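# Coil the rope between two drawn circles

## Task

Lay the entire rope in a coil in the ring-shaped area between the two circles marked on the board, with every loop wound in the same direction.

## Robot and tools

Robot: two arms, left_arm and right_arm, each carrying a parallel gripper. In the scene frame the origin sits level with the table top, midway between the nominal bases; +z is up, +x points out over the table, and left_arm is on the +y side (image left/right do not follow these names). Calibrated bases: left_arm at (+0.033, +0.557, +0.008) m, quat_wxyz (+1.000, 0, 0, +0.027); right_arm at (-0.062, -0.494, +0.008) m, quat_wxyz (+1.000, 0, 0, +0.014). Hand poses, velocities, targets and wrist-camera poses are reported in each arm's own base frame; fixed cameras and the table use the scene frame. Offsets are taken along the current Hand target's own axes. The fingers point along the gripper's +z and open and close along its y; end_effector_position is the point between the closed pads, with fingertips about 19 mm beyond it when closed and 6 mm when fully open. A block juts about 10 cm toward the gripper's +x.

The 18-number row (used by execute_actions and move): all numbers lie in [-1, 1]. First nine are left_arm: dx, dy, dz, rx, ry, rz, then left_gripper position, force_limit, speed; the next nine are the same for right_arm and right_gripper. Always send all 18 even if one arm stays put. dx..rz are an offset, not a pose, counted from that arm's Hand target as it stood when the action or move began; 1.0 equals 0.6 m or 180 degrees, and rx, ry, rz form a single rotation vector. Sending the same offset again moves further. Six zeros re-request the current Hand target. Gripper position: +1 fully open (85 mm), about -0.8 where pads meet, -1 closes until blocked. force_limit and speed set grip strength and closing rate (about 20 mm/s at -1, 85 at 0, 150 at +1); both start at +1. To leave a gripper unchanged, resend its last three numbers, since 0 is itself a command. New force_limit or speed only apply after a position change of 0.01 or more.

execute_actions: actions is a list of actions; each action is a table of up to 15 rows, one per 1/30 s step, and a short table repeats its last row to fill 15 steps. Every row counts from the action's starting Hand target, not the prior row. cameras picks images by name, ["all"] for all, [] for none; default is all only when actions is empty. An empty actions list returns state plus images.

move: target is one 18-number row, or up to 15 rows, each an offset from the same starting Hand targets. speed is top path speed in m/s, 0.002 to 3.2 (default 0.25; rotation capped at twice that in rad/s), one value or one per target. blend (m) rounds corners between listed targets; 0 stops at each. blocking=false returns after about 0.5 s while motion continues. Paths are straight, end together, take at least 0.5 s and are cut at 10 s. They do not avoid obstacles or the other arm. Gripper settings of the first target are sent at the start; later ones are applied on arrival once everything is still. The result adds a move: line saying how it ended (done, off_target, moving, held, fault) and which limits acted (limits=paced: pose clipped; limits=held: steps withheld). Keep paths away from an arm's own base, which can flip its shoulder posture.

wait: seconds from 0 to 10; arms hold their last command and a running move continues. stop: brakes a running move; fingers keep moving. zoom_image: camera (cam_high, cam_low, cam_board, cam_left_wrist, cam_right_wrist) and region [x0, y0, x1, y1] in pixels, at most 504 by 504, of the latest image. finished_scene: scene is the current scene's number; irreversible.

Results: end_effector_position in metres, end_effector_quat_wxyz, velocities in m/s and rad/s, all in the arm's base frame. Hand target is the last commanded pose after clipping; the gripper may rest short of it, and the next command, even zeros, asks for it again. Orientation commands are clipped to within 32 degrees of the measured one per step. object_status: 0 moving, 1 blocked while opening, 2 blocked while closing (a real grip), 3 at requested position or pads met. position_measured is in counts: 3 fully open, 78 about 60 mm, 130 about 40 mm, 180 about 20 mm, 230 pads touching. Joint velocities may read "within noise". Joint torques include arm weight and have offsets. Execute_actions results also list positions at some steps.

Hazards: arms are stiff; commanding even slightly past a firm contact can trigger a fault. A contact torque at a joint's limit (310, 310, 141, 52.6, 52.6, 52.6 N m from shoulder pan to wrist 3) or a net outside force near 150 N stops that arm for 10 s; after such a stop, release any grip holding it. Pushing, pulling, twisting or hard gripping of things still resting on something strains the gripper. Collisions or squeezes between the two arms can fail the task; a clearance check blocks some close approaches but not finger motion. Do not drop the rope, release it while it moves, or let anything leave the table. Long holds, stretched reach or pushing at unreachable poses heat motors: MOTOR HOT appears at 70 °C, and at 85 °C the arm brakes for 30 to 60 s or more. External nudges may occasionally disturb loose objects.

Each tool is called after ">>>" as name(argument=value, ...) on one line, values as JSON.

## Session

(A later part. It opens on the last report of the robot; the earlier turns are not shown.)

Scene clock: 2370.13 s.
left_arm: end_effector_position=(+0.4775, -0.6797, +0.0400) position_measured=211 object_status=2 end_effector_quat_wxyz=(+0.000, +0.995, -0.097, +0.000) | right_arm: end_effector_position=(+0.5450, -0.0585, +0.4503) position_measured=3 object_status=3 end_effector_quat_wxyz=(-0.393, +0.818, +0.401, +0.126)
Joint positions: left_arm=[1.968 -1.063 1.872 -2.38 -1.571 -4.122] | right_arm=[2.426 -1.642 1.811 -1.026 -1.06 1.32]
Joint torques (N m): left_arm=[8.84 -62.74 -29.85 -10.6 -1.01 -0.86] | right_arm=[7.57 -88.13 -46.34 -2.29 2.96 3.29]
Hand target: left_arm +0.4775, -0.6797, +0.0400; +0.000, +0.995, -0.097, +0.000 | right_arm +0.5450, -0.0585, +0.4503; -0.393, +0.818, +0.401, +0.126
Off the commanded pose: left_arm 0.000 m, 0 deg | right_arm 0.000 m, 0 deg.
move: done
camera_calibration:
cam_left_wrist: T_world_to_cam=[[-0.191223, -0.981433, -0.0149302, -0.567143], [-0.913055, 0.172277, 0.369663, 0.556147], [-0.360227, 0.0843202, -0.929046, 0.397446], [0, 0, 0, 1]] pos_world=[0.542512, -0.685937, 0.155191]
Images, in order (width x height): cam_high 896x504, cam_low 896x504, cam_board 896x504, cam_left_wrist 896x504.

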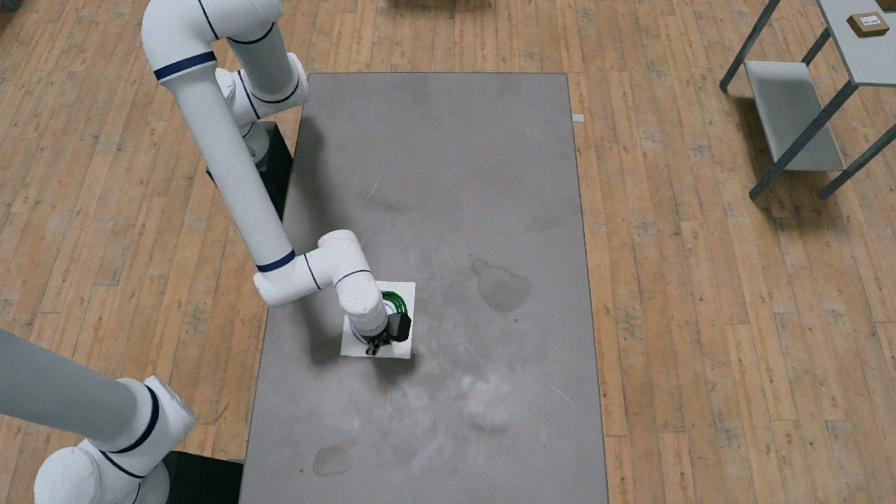

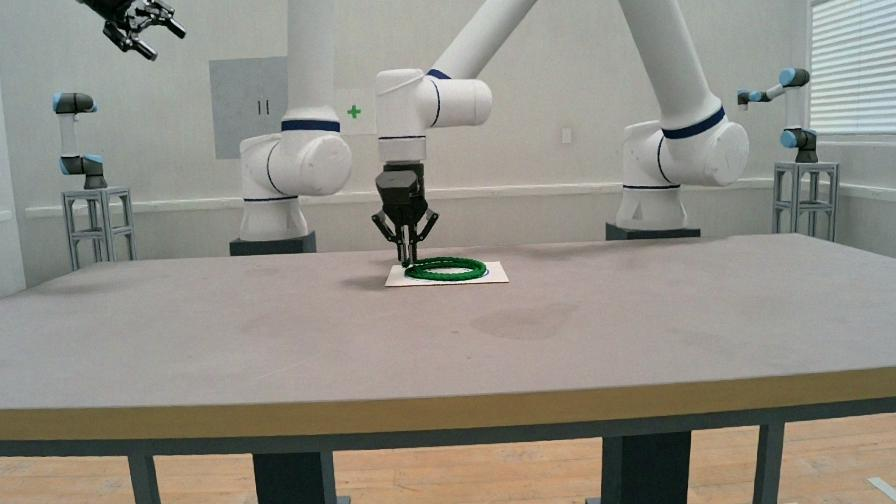

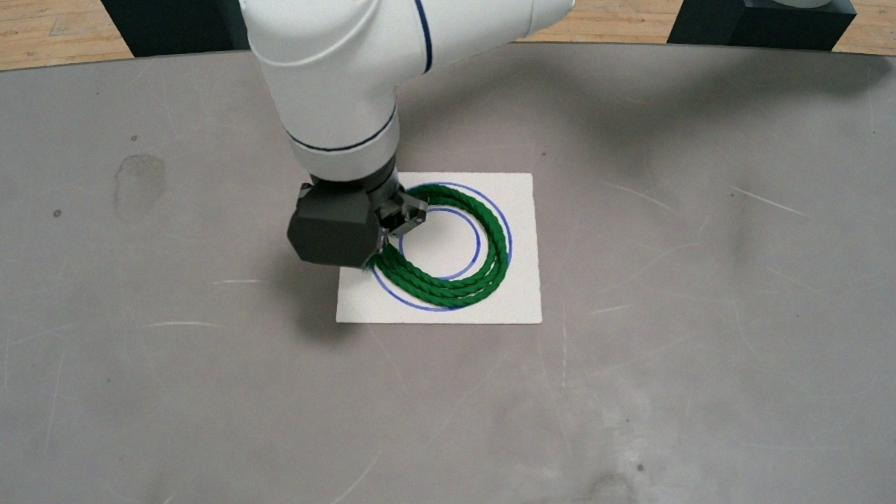

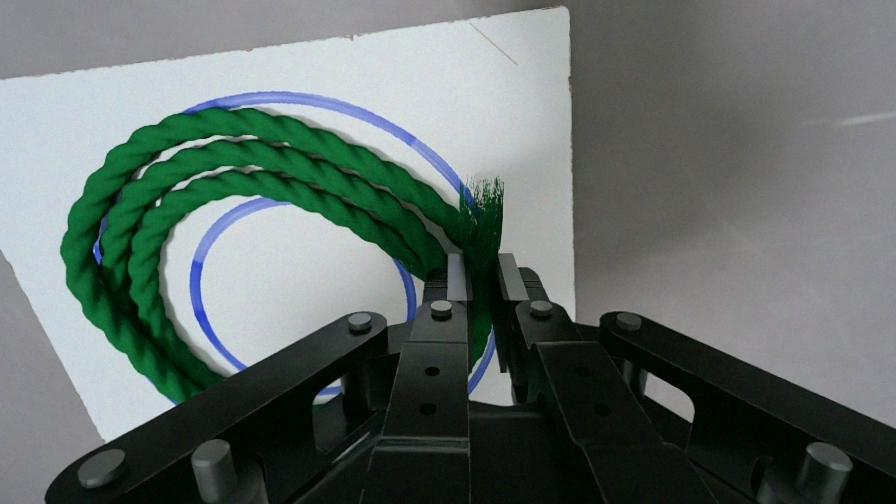

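>>> move(target=[-0.0006,-0.0161,0.0058,0,0,-0.1778,-1,-1,-1,0,0,0,0,0,0,1,0,0], speed=0.06, cameras=["cam_board","cam_low","cam_left_wrist"])

>>> zoom_image(camera="cam_low", region=[370, 220, 510, 295])

Scene clock: 2403.73 s.
left_arm: end_effector_position=(+0.4790, -0.6702, +0.0365) position_measured=211 object_status=2 end_effector_quat_wxyz=(+0.000, +0.983, +0.181, +0.000) | right_arm: end_effector_position=(+0.5450, -0.0585, +0.4503) position_measured=3 object_status=3 end_effector_quat_wxyz=(-0.393, +0.818, +0.401, +0.126)
Joint positions: left_arm=[1.974 -1.067 1.888 -2.392 -1.571 -4.674] | right_arm=[2.426 -1.642 1.811 -1.026 -1.06 1.32]
Joint torques (N m): left_arm=[9.63 -82.91 -29.38 -10.33 -0.29 -1.13] | right_arm=[3.01 -89.31 -47.24 -2.28 2.28 3.47]
Hand target: left_arm +0.4790, -0.6702, +0.0365; +0.000, +0.983, +0.181, +0.000 | right_arm +0.5450, -0.0585, +0.4503; -0.393, +0.818, +0.401, +0.126
Off the commanded pose: left_arm 0.000 m, 0 deg | right_arm 0.000 m, 0 deg.
move: done
camera_calibration:
cam_left_wrist: T_world_to_cam=[[0.358019, -0.9336, -0.0146213, -0.788589], [-0.865442, -0.337678, 0.370113, 0.19265], [-0.350475, -0.119854, -0.928872, 0.252481], [0, 0, 0, 1]] pos_world=[0.537545, -0.640912, 0.15169]
Images, in order (width x height): cam_low 896x504, cam_board 896x504, cam_left_wrist 896x504.

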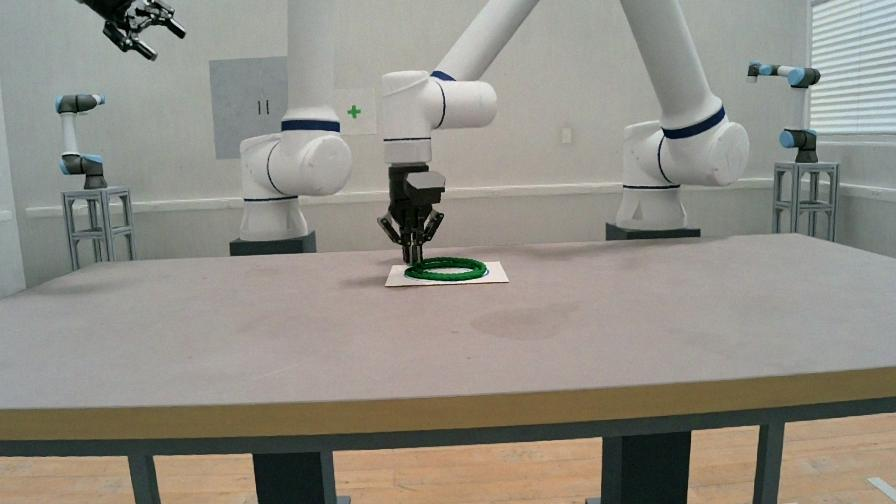

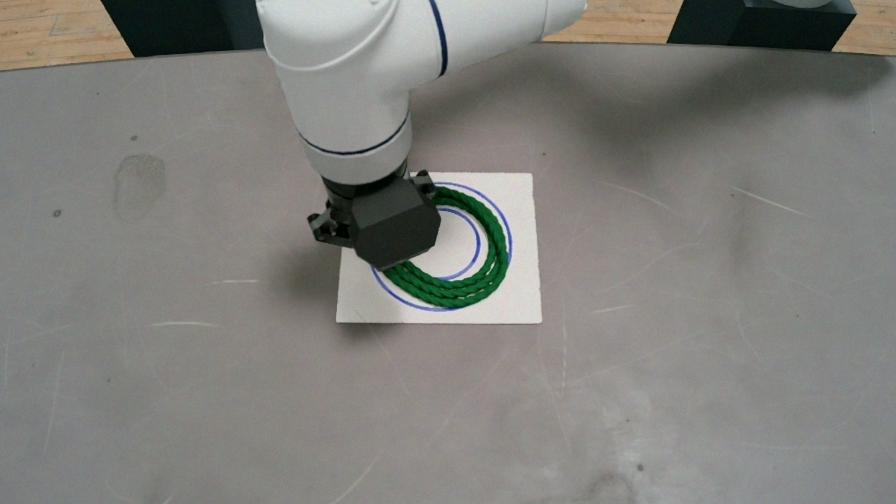

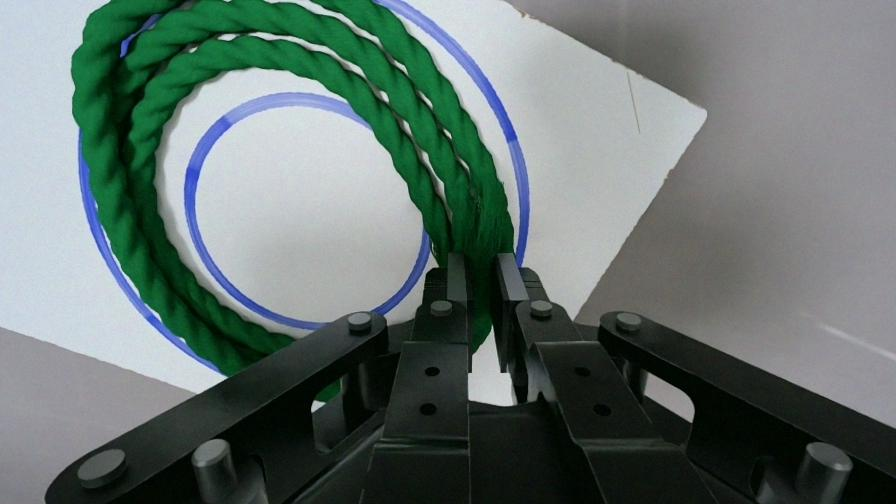

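Scaled by 3.600.

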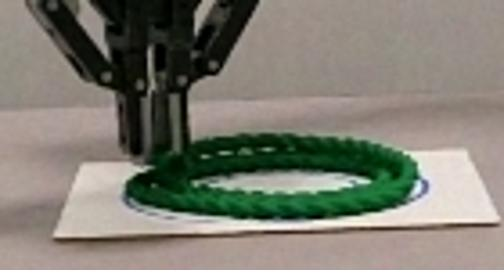

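>>> execute_actions(actions=[[[0,0,0,0,0,0,-0.35,-1,-1,0,0,0,0,0,0,1,0,0]],[[0,0,0,0,0,0,-0.35,-1,-1,0,0,0,0,0,0,1,0,0]]], cameras=["cam_left_wrist","cam_low"])

>>> zoom_image(camera="cam_low", region=[370, 220, 510, 295])

Scene clock: 2416.80 s.
left_arm: end_effector_position=(+0.4790, -0.6701, +0.0365) position_measured=173 object_status=3 end_effector_quat_wxyz=(+0.000, +0.983, +0.181, +0.000) | right_arm: end_effector_position=(+0.5450, -0.0585, +0.4503) position_measured=3 object_status=3 end_effector_quat_wxyz=(-0.393, +0.818, +0.401, +0.126)
Joint positions: left_arm=[1.974 -1.067 1.888 -2.392 -1.571 -4.674] | right_arm=[2.426 -1.642 1.811 -1.026 -1.06 1.32]
Joint torques (N m): left_arm=[9.68 -81.8 -30.94 -10.5 1 -0.83] | right_arm=[1.99 -90.91 -46.46 -1.68 2.06 3.14]
Hand target: left_arm +0.4790, -0.6702, +0.0365; +0.000, +0.983, +0.181, +0.000 | right_arm +0.5450, -0.0585, +0.4503; -0.393, +0.818, +0.401, +0.126
Off the commanded pose: left_arm 0.000 m, 0 deg | right_arm 0.000 m, 0 deg.
Step readings (end_effector_position of left_arm | right_arm):
0: (+0.4790, -0.6702, +0.0365) | (+0.5450, -0.0585, +0.4503)
1: (+0.4790, -0.6702, +0.0365) | (+0.5450, -0.0585, +0.4503)
2: (+0.4790, -0.6702, +0.0365) | (+0.5450, -0.0585, +0.4503)
4: (+0.4790, -0.6702, +0.0365) | (+0.5450, -0.0585, +0.4503)
8: (+0.4790, -0.6701, +0.0365) | (+0.5450, -0.0585, +0.4503)
15: (+0.4790, -0.6701, +0.0365) | (+0.5450, -0.0585, +0.4503)
16: (+0.4790, -0.6701, +0.0365) | (+0.5450, -0.0585, +0.4503)
17: (+0.4790, -0.6701, +0.0365) | (+0.5450, -0.0585, +0.4503)
19: (+0.4790, -0.6701, +0.0365) | (+0.5450, -0.0585, +0.4503)
23: (+0.4790, -0.6701, +0.0365) | (+0.5450, -0.0585, +0.4503)
30: (+0.4790, -0.6701, +0.0365) | (+0.5450, -0.0585, +0.4503)
camera_calibration:
cam_left_wrist: T_world_to_cam=[[0.358226, -0.93352, -0.014667, -0.788641], [-0.865392, -0.337897, 0.37003, 0.192496], [-0.350386, -0.119862, -0.928904, 0.252434], [0, 0, 0, 1]] pos_world=[0.537546, -0.640911, 0.15169]
Images, in order (width x height): cam_low 896x504, cam_left_wrist 896x504.

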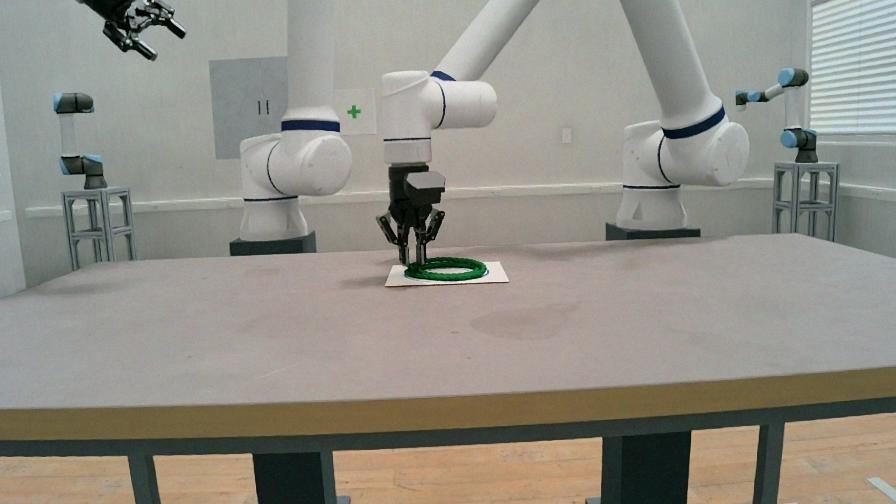

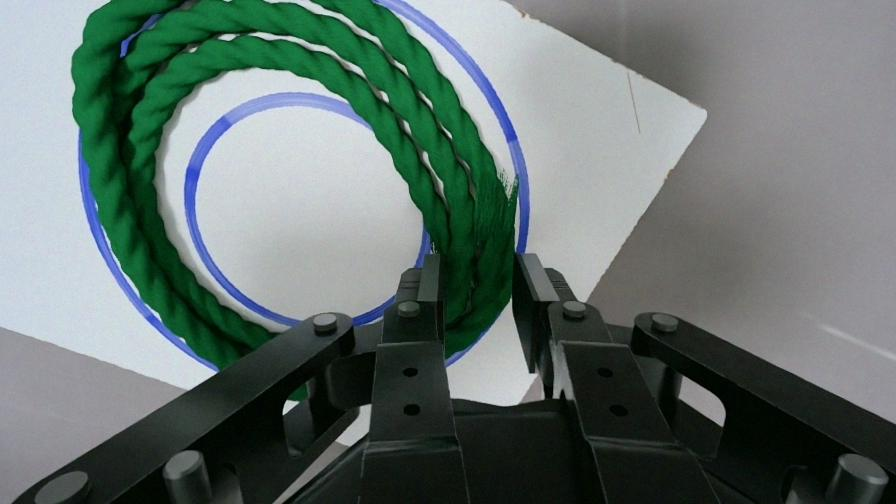

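Scaled by 3.600.

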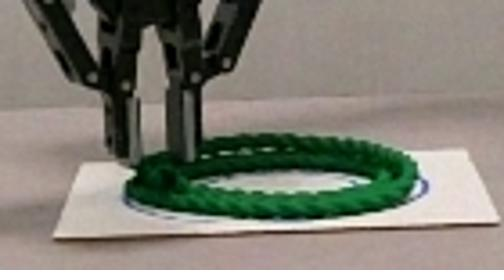

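>>> move(target=[[0,0,-0.05,0,0,0,-0.35,-1,-1,0,0,0,0,0,0,1,0,0],[0,0,-0.35,0,0,0,-0.35,-1,-1,0,0,0,0,0,0,1,0,0]], speed=[0.03,0.15], blend=0.005, cameras=["cam_board","cam_low","cam_left_wrist"])

>>> zoom_image(camera="cam_left_wrist", region=[200, 0, 704, 400])

Scene clock: 2426.27 s.
left_arm: end_effector_position=(+0.4790, -0.6700, +0.2464) position_measured=173 object_status=3 end_effector_quat_wxyz=(+0.000, +0.983, +0.181, +0.000) | right_arm: end_effector_position=(+0.5450, -0.0585, +0.4503) position_measured=3 object_status=3 end_effector_quat_wxyz=(-0.393, +0.818, +0.401, +0.126)
Joint positions: left_arm=[1.974 -1.279 1.749 -2.041 -1.571 -4.674] | right_arm=[2.426 -1.642 1.811 -1.026 -1.06 1.32]
Joint torques (N m): left_arm=[-9.38 -76.18 -53.68 -1.82 0.2 -0.58] | right_arm=[4.13 -90.27 -46.85 -1.97 1.85 3.41]
Hand target: left_arm +0.4789, -0.6700, +0.2465; +0.000, +0.983, +0.181, +0.000 | right_arm +0.5450, -0.0585, +0.4503; -0.393, +0.818, +0.401, +0.126
Off the commanded pose: left_arm 0.000 m, 0 deg | right_arm 0.000 m, 0 deg.
move: done
camera_calibration:
cam_left_wrist: T_world_to_cam=[[0.358226, -0.93352, -0.014666, -0.785342], [-0.865405, -0.337901, 0.369997, 0.114861], [-0.350355, -0.119851, -0.928917, 0.447302], [0, 0, 0, 1]] pos_world=[0.537446, -0.640711, 0.36149]
Images, in order (width x height): cam_low 896x504, cam_board 896x504, cam_left_wrist 896x504.

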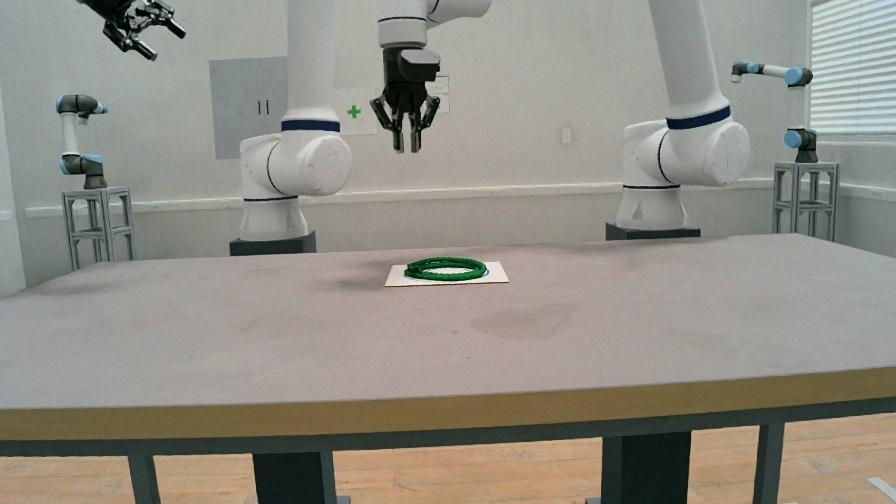

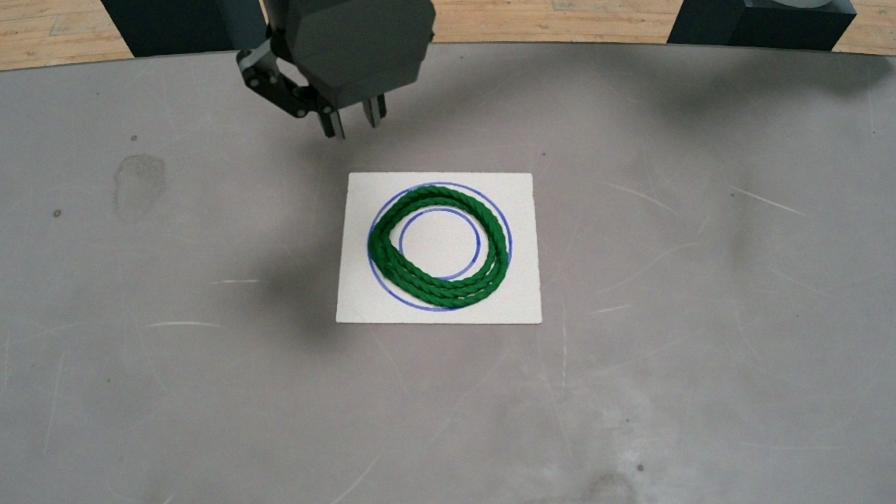

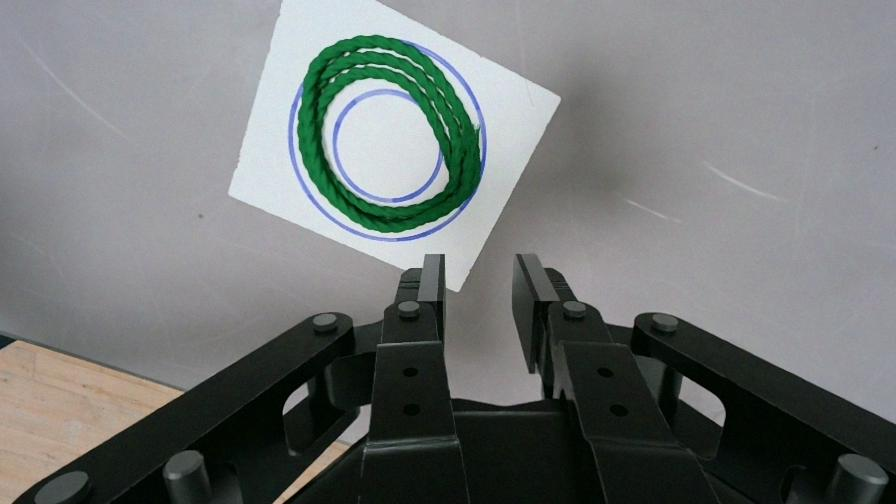

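Scaled by 1.000.

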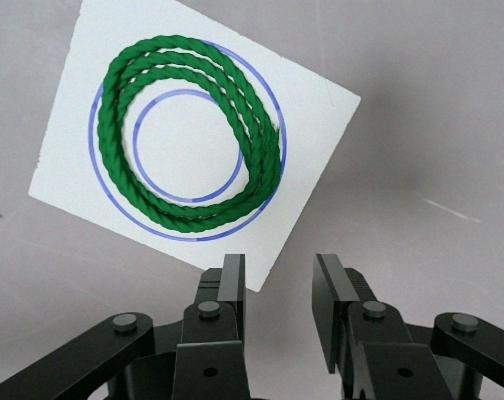

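>>> zoom_image(camera="cam_board", region=[350, 165, 550, 325])

>>> zoom_image(camera="cam_left_wrist", region=[270, 20, 510, 250])

Scaled by 2.520.

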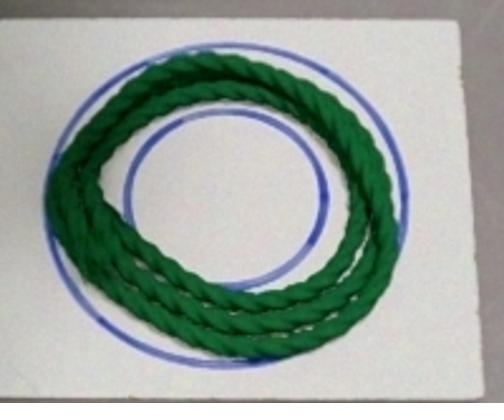

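Scaled by 2.100.

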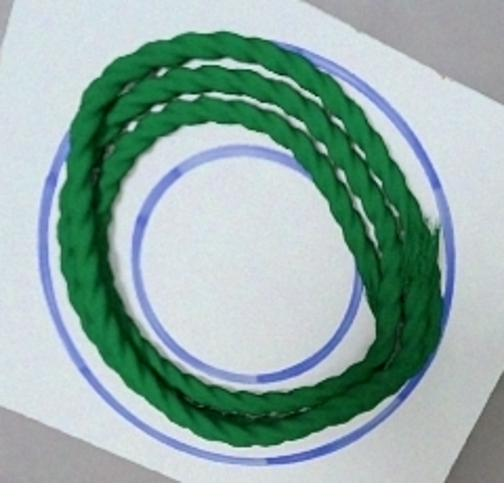

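>>> zoom_image(camera="cam_board", region=[440, 230, 530, 320])

>>> zoom_image(camera="cam_board", region=[355, 175, 445, 265])

>>> zoom_image(camera="cam_board", region=[355, 235, 445, 325])

Scaled by 5.600.

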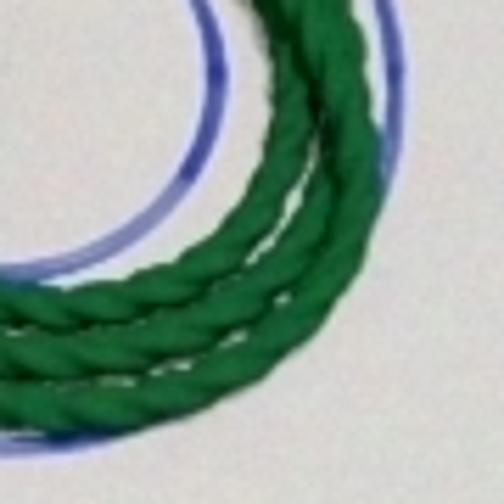

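Scaled by 5.600.

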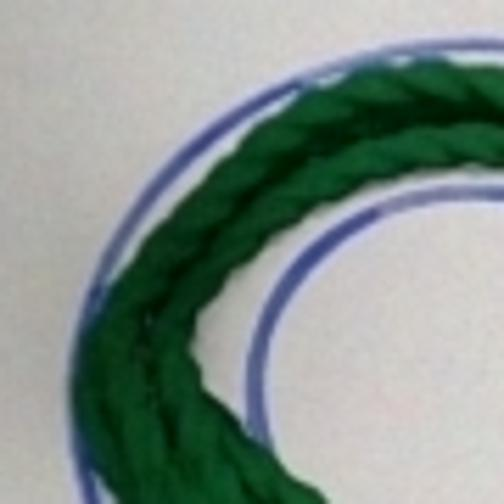

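Scaled by 5.600.

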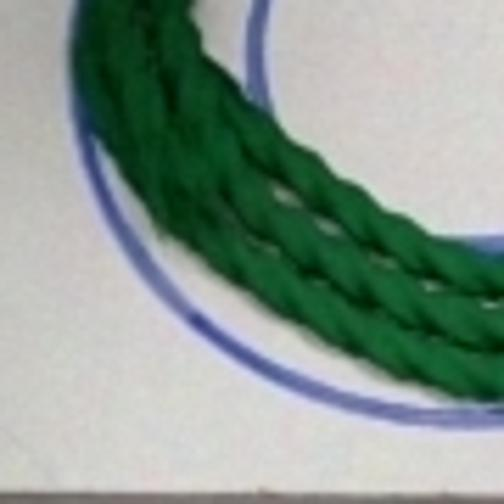

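>>> move(target=[0.1889,-0.1543,0.2242,0,0,0.9111,-1,-1,-1,0,0,0,0,0,0,1,0,0], speed=0.25, cameras=["cam_left_wrist","cam_board"])

Scene clock: 2503.37 s.
left_arm: end_effector_position=(+0.5518, -0.5432, +0.1119) position_measured=230 object_status=3 end_effector_quat_wxyz=(+0.000, -0.317, +0.949, +0.000) | right_arm: end_effector_position=(+0.5450, -0.0585, +0.4503) position_measured=3 object_status=3 end_effector_quat_wxyz=(-0.393, +0.818, +0.401, +0.126)
Joint positions: left_arm=[2.133 -1.222 1.953 -2.303 -1.571 -1.653] | right_arm=[2.426 -1.642 1.811 -1.026 -1.06 1.32]
Joint torques (N m): left_arm=[9.47 -53.33 -32.57 -10.6 -1.93 1.67] | right_arm=[5.12 -88.75 -45.96 -1.3 2.14 3.33]
Hand target: left_arm +0.5518, -0.5432, +0.1119; +0.000, -0.317, +0.949, +0.000 | right_arm +0.5450, -0.0585, +0.4503; -0.393, +0.818, +0.401, +0.126
Off the commanded pose: left_arm 0.000 m, 0 deg | right_arm 0.000 m, 0 deg.
move: done
camera_calibration:
cam_left_wrist: T_world_to_cam=[[-0.601834, 0.798453, -0.0164058, 0.775732], [0.738139, 0.56398, 0.37024, -0.124581], [0.304871, 0.210713, -0.928791, 0.181131], [0, 0, 0, 1]] pos_world=[0.503598, -0.587291, 0.227085]
Images, in order (width x height): cam_board 896x504, cam_left_wrist 896x504.

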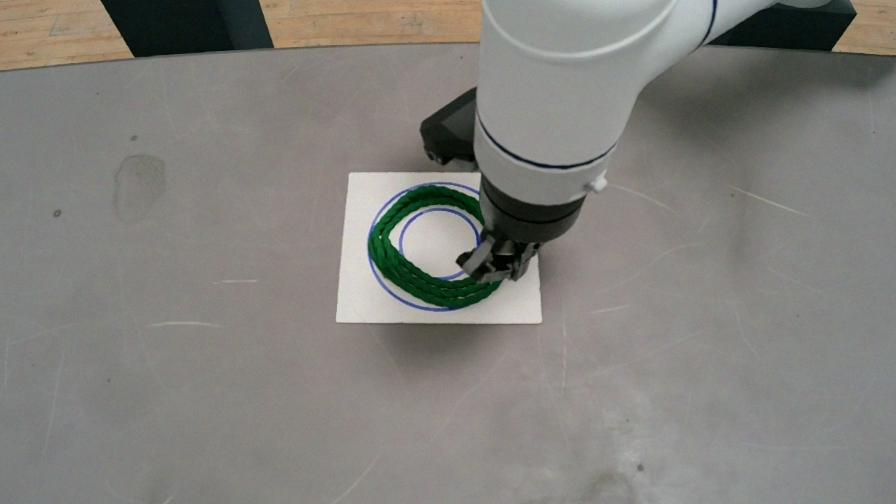

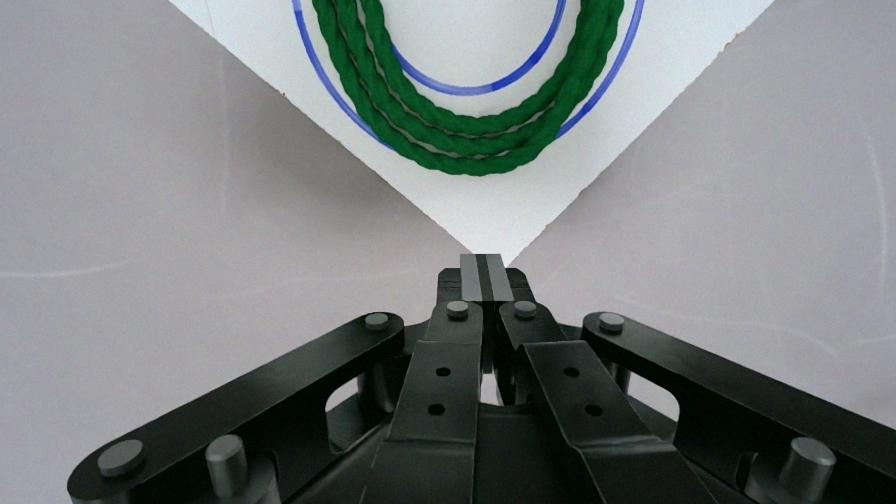

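>>> zoom_image(camera="cam_left_wrist", region=[270, 0, 670, 260])

Scaled by 1.260.

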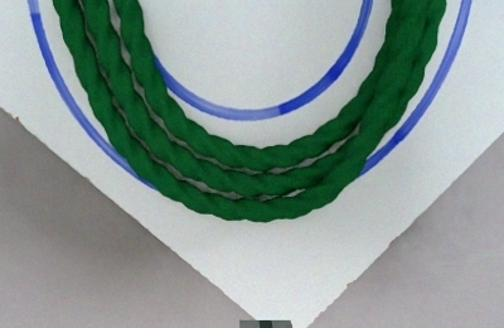

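>>> move(target=[[0,0,0.14,0,0,0,-1,-1,-1,0,0,0,0,0,0,1,0,0],[0,0,0.1573,0,0,0,-1,-1,-1,0,0,0,0,0,0,1,0,0]], speed=[0.12,0.015], cameras=["cam_left_wrist","cam_low"])

>>> zoom_image(camera="cam_low", region=[390, 220, 530, 295])

Scene clock: 2587.10 s.
left_arm: end_effector_position=(+0.5519, -0.5432, +0.0177) position_measured=230 object_status=3 end_effector_quat_wxyz=(+0.000, -0.317, +0.949, +0.000) | right_arm: end_effector_position=(+0.5450, -0.0585, +0.4503) position_measured=3 object_status=3 end_effector_quat_wxyz=(-0.393, +0.818, +0.401, +0.126)
Joint positions: left_arm=[2.133 -1.1 1.996 -2.468 -1.571 -1.653] | right_arm=[2.426 -1.642 1.811 -1.026 -1.06 1.32]
Joint torques (N m): left_arm=[-3.57 -57.45 -26.03 -11.26 -1.14 1.79] | right_arm=[5.66 -89.8 -47.14 -1.49 2.37 3.4]
Hand target: left_arm +0.5519, -0.5432, +0.0175; +0.000, -0.317, +0.949, +0.000 | right_arm +0.5450, -0.0585, +0.4503; -0.393, +0.818, +0.401, +0.126
Off the commanded pose: left_arm 0.000 m, 0 deg | right_arm 0.000 m, 0 deg.
move: done
camera_calibration:
cam_left_wrist: T_world_to_cam=[[-0.601653, 0.79859, -0.0163827, 0.774172], [0.73826, 0.563797, 0.370279, -0.0898781], [0.304937, 0.210684, -0.928776, 0.0935872], [0, 0, 0, 1]] pos_world=[0.503598, -0.58729, 0.132884]
Images, in order (width x height): cam_low 896x504, cam_left_wrist 896x504.

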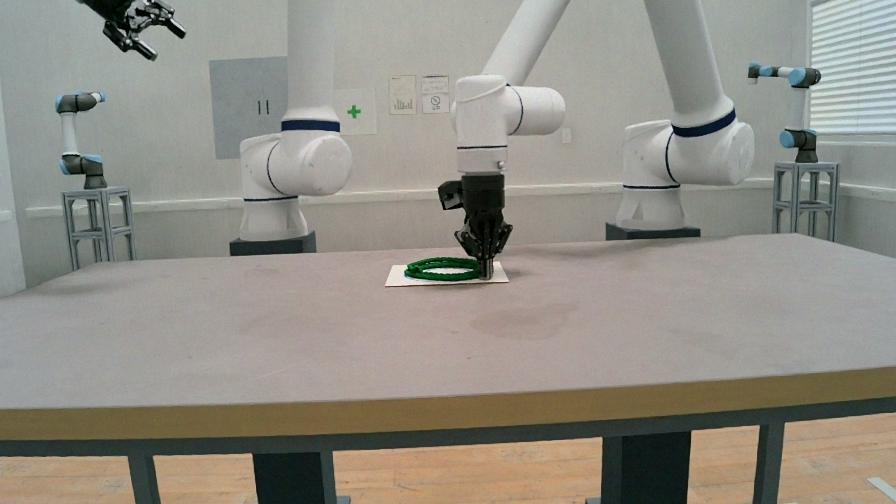

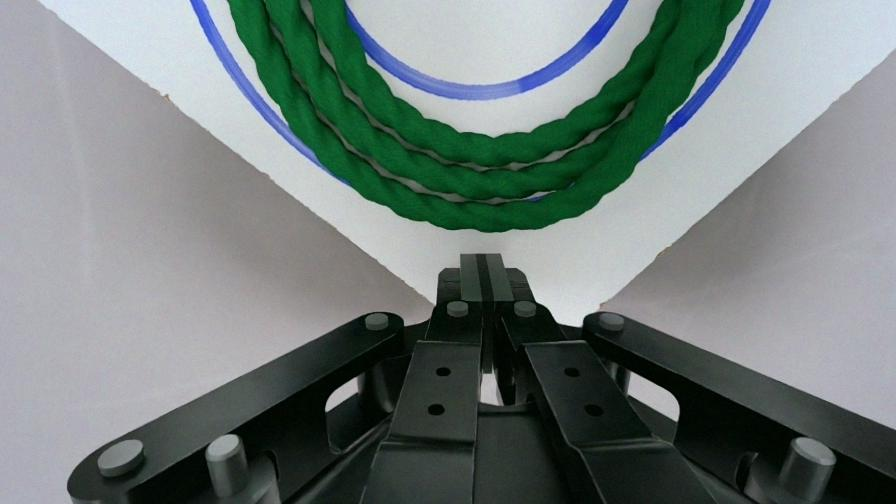

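Scaled by 3.600.

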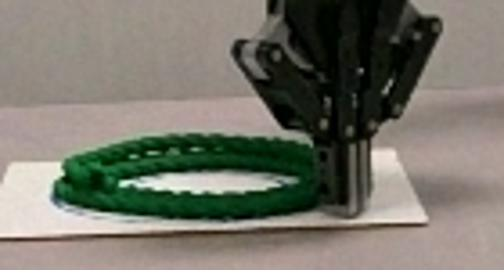

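>>> zoom_image(camera="cam_left_wrist", region=[360, 60, 620, 260])

>>> zoom_image(camera="cam_left_wrist", region=[170, 0, 420, 200])

>>> zoom_image(camera="cam_left_wrist", region=[560, 0, 810, 200])

Scaled by 1.938.

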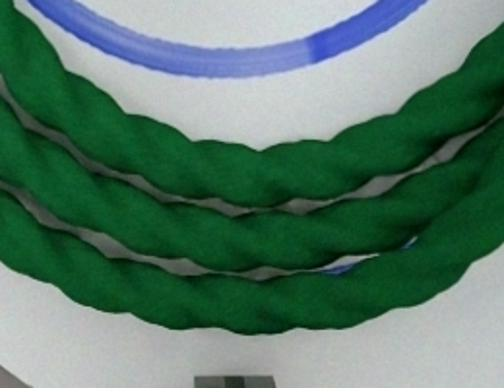

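Scaled by 2.016.

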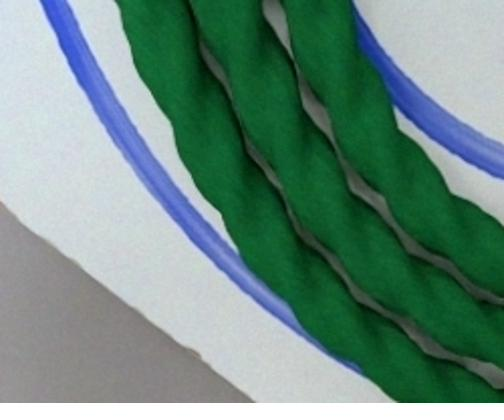

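Scaled by 2.016.

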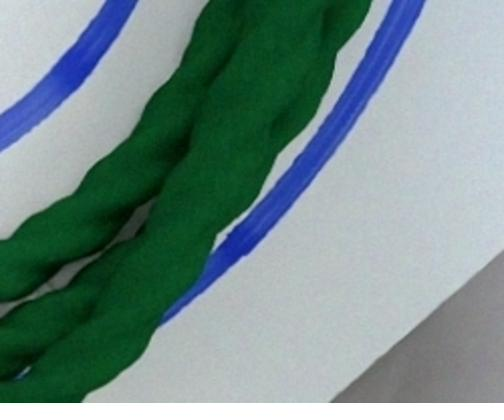

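>>> move(target=[0.0175,0,0,0,0,0,-1,-1,-1,0,0,0,0,0,0,1,0,0], speed=0.02, cameras=["cam_left_wrist"])

>>> zoom_image(camera="cam_left_wrist", region=[300, 60, 680, 270])

Scene clock: 2678.60 s.
left_arm: end_effector_position=(+0.5436, -0.5494, +0.0175) position_measured=230 object_status=3 end_effector_quat_wxyz=(+0.000, -0.317, +0.949, +0.000) | right_arm: end_effector_position=(+0.5450, -0.0585, +0.4503) position_measured=3 object_status=3 end_effector_quat_wxyz=(-0.393, +0.818, +0.401, +0.126)
Joint positions: left_arm=[2.119 -1.102 1.999 -2.469 -1.571 -1.667] | right_arm=[2.426 -1.642 1.811 -1.026 -1.06 1.32]
Joint torques (N m): left_arm=[-6.67 -79.19 -26.8 -10.62 0.57 -0.74] | right_arm=[4.96 -88.94 -46.29 -1.84 2.26 3.58]
Hand target: left_arm +0.5435, -0.5495, +0.0175; +0.000, -0.317, +0.949, +0.000 | right_arm +0.5450, -0.0585, +0.4503; -0.393, +0.818, +0.401, +0.126
Off the commanded pose: left_arm 0.000 m, 0 deg | right_arm 0.000 m, 0 deg.
move: done
camera_calibration:
cam_left_wrist: T_world_to_cam=[[-0.601653, 0.79859, -0.0163827, 0.774126], [0.73826, 0.563797, 0.370279, -0.080181], [0.304937, 0.210684, -0.928776, 0.0972386], [0, 0, 0, 1]] pos_world=[0.495298, -0.59349, 0.132684]
Images, in order (width x height): cam_left_wrist 896x504.

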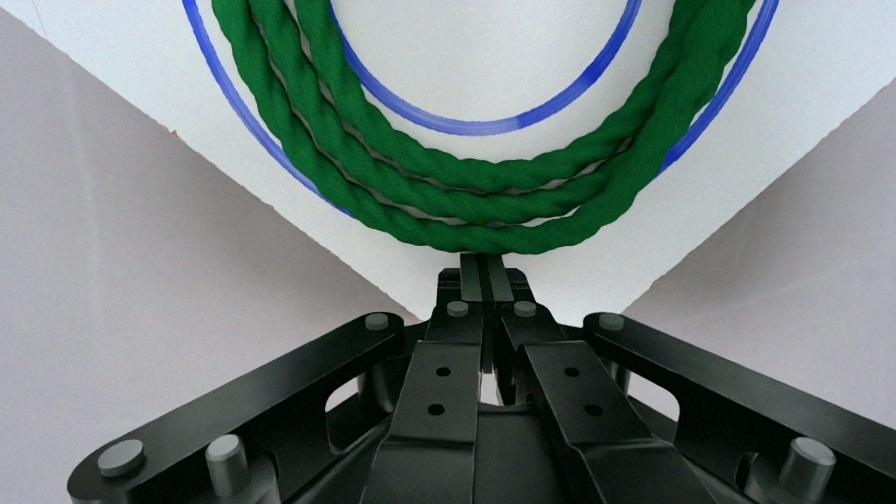

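Scaled by 1.326.

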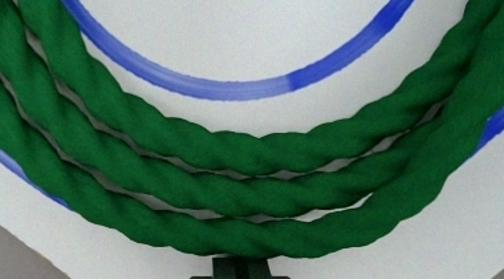

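>>> move(target=[0.0055,0,0,0,0,0,-1,-1,-1,0,0,0,0,0,0,1,0,0], speed=0.02, cameras=["cam_left_wrist"])

>>> zoom_image(camera="cam_left_wrist", region=[300, 60, 680, 270])

Scene clock: 2688.57 s.
left_arm: end_effector_position=(+0.5409, -0.5515, +0.0175) position_measured=230 object_status=3 end_effector_quat_wxyz=(+0.000, -0.317, +0.949, +0.000) | right_arm: end_effector_position=(+0.5450, -0.0585, +0.4503) position_measured=3 object_status=3 end_effector_quat_wxyz=(-0.393, +0.818, +0.401, +0.126)
Joint positions: left_arm=[2.115 -1.102 2 -2.47 -1.571 -1.671] | right_arm=[2.426 -1.642 1.811 -1.026 -1.06 1.32]
Joint torques (N m): left_arm=[-9.04 -78.53 -26.94 -10.63 0.47 -0.57] | right_arm=[5.67 -89.38 -47.09 -1.81 2.53 3.29]
Hand target: left_arm +0.5409, -0.5515, +0.0175; +0.000, -0.317, +0.949, +0.000 | right_arm +0.5450, -0.0585, +0.4503; -0.393, +0.818, +0.401, +0.126
Off the commanded pose: left_arm 0.000 m, 0 deg | right_arm 0.000 m, 0 deg.
move: done
camera_calibration:
cam_left_wrist: T_world_to_cam=[[-0.601653, 0.79859, -0.0163827, 0.774178], [0.73826, 0.563797, 0.370279, -0.0770037], [0.304937, 0.210684, -0.928776, 0.0985044], [0, 0, 0, 1]] pos_world=[0.492598, -0.59559, 0.132684]
Images, in order (width x height): cam_left_wrist 896x504.

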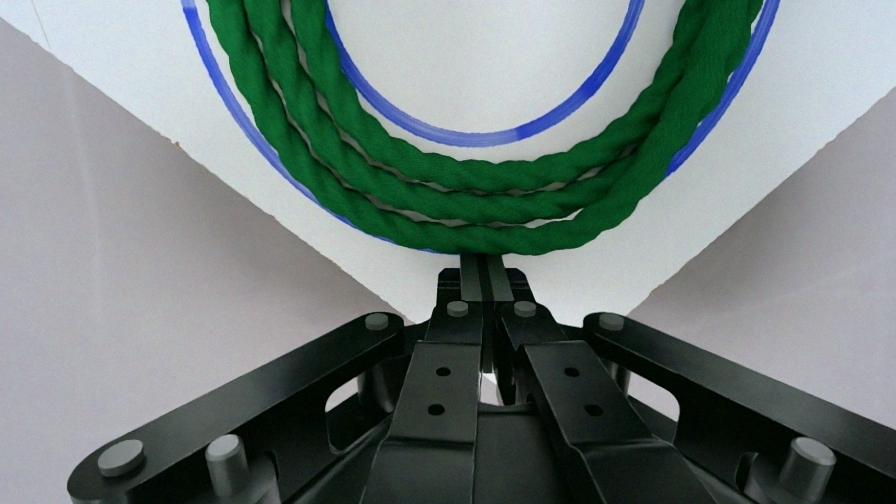

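Scaled by 1.326.

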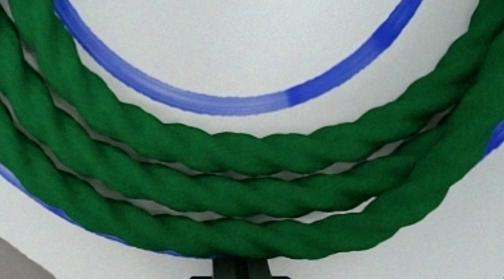

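>>> move(target=[[-0.0227,0,0,0,0,0,-1,-1,-1,0,0,0,0,0,0,1,0,0],[-0.0105,0.0608,0,0,0,-0.1222,-1,-1,-1,0,0,0,0,0,0,1,0,0]], speed=[0.03,0.08], cameras=["cam_left_wrist"])

>>> zoom_image(camera="cam_left_wrist", region=[300, 60, 680, 270])

Scene clock: 2708.30 s.
left_arm: end_effector_position=(+0.5240, -0.5186, +0.0175) position_measured=230 object_status=3 end_effector_quat_wxyz=(+0.000, -0.492, +0.871, +0.000) | right_arm: end_effector_position=(+0.5450, -0.0585, +0.4503) position_measured=3 object_status=3 end_effector_quat_wxyz=(-0.393, +0.818, +0.401, +0.126)
Joint positions: left_arm=[2.118 -1.142 2.071 -2.501 -1.571 -2.051] | right_arm=[2.426 -1.642 1.811 -1.026 -1.06 1.32]
Joint torques (N m): left_arm=[-11.19 -74.92 -24.96 -10.68 0.94 -0.43] | right_arm=[4.73 -89.74 -46.22 -1.77 2.24 3.71]
Hand target: left_arm +0.5240, -0.5186, +0.0175; +0.000, -0.492, +0.871, +0.000 | right_arm +0.5450, -0.0585, +0.4503; -0.393, +0.818, +0.401, +0.126
Off the commanded pose: left_arm 0.000 m, 0 deg | right_arm 0.000 m, 0 deg.
move: done
camera_calibration:
cam_left_wrist: T_world_to_cam=[[-0.856877, 0.515265, -0.0162478, 0.72456], [0.473621, 0.799288, 0.369895, 0.177735], [0.203581, 0.309259, -0.928932, 0.200938], [0, 0, 0, 1]] pos_world=[0.495773, -0.577544, 0.132686]
Images, in order (width x height): cam_left_wrist 896x504.

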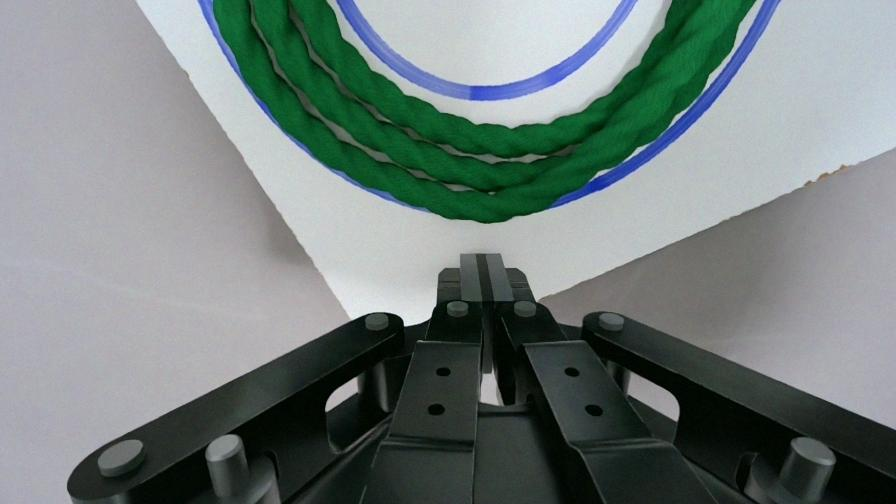

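Scaled by 1.326.

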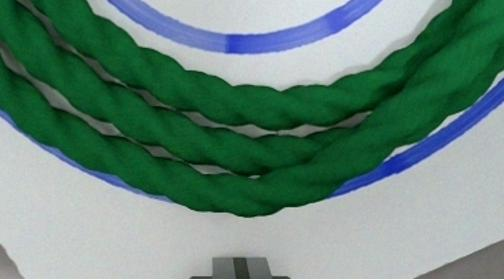

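>>> wait(seconds=0.1, cameras=["cam_board", "cam_left_wrist"])

Scene clock: 2743.37 s.
left_arm: end_effector_position=(+0.5240, -0.5186, +0.0175) position_measured=230 object_status=3 end_effector_quat_wxyz=(+0.000, -0.492, +0.871, +0.000) | right_arm: end_effector_position=(+0.5450, -0.0585, +0.4503) position_measured=3 object_status=3 end_effector_quat_wxyz=(-0.393, +0.818, +0.401, +0.126)
Joint positions: left_arm=[2.118 -1.143 2.071 -2.501 -1.571 -2.052] | right_arm=[2.426 -1.642 1.811 -1.026 -1.06 1.32]
Joint torques (N m): left_arm=[-10.9 -75.51 -25.45 -10.67 1.12 -0.77] | right_arm=[3.95 -89.94 -46.17 -1.61 2.02 3.45]
Hand target: left_arm +0.5240, -0.5186, +0.0175; +0.000, -0.492, +0.871, +0.000 | right_arm +0.5450, -0.0585, +0.4503; -0.393, +0.818, +0.401, +0.126
Tool commands: left_gripper/position=-1.0 left_gripper/force_limit=-1.0 left_gripper/speed=-1.0 right_gripper/position=+1.0 right_gripper/force_limit=+0.0 right_gripper/speed=+0.0
Off the commanded pose: left_arm 0.000 m, 0 deg | right_arm 0.000 m, 0 deg.
wait: 0.10 s; at rest from the start
camera_calibration:
cam_left_wrist: T_world_to_cam=[[-0.856983, 0.515086, -0.0163269, 0.724521], [0.47343, 0.799402, 0.369892, 0.177897], [0.203578, 0.309262, -0.928931, 0.20094], [0, 0, 0, 1]] pos_world=[0.495773, -0.577545, 0.132686]
Images, in order (width x height): cam_board 896x504, cam_left_wrist 896x504.

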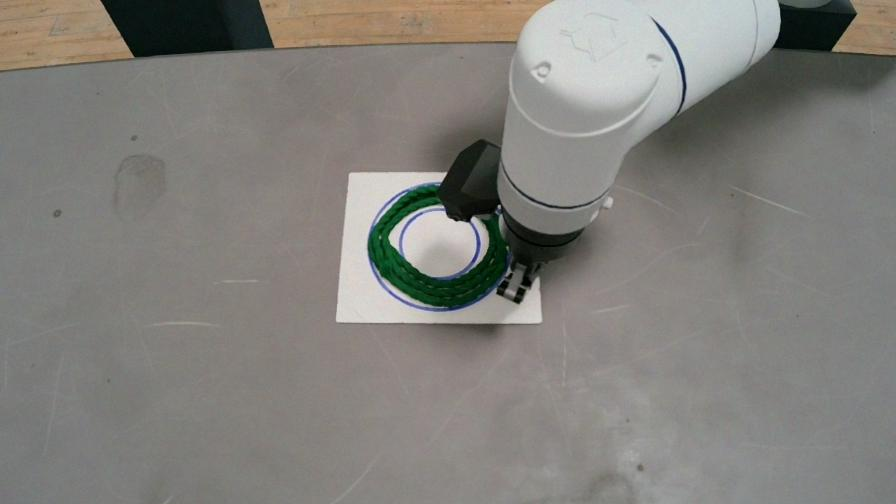

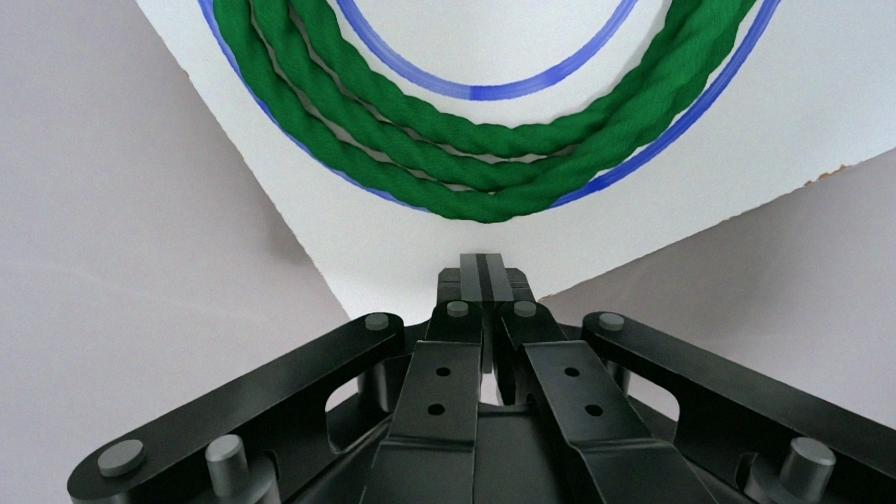

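>>> move(target=[0.0192,0,0,0,0,0,-1,-1,-1,0,0,0,0,0,0,1,0,0], speed=0.03, cameras=["cam_left_wrist"])

Scene clock: 2748.20 s.
left_arm: end_effector_position=(+0.5181, -0.5283, +0.0175) position_measured=230 object_status=3 end_effector_quat_wxyz=(+0.000, -0.492, +0.871, +0.000) | right_arm: end_effector_position=(+0.5450, -0.0585, +0.4503) position_measured=3 object_status=3 end_effector_quat_wxyz=(-0.393, +0.818, +0.401, +0.126)
Joint positions: left_arm=[2.104 -1.139 2.066 -2.498 -1.571 -2.066] | right_arm=[2.426 -1.642 1.811 -1.026 -1.06 1.32]
Joint torques (N m): left_arm=[-11.28 -51.77 -38.8 -1.96 0.98 -1.18] | right_arm=[6.12 -91.09 -45.35 -1.69 2.15 3.74]
Hand target: left_arm +0.5180, -0.5284, +0.0175; +0.000, -0.492, +0.871, +0.000 | right_arm +0.5450, -0.0585, +0.4503; -0.393, +0.818, +0.401, +0.126
Off the commanded pose: left_arm 0.000 m, 0 deg | right_arm 0.000 m, 0 deg.
move: done
camera_calibration:
cam_left_wrist: T_world_to_cam=[[-0.856983, 0.515086, -0.0163269, 0.724461], [0.47343, 0.799402, 0.369892, 0.188445], [0.203578, 0.309262, -0.928931, 0.205141], [0, 0, 0, 1]] pos_world=[0.489873, -0.587245, 0.132686]
Images, in order (width x height): cam_left_wrist 896x504.

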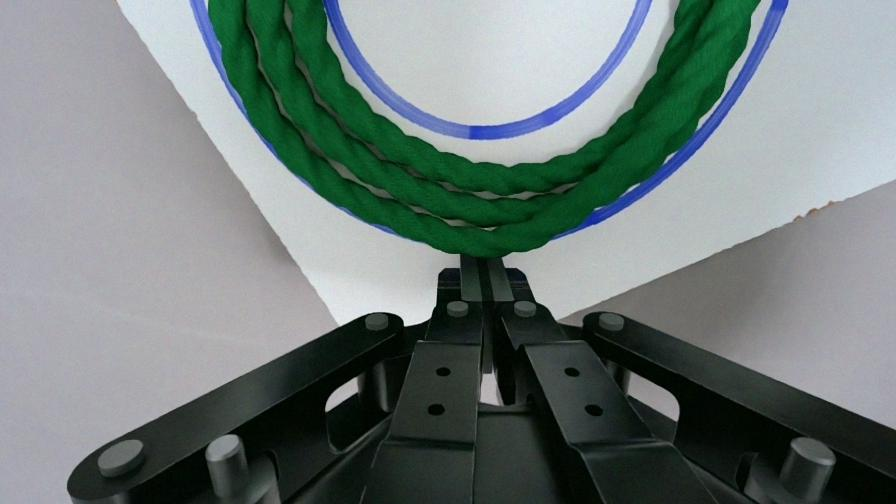

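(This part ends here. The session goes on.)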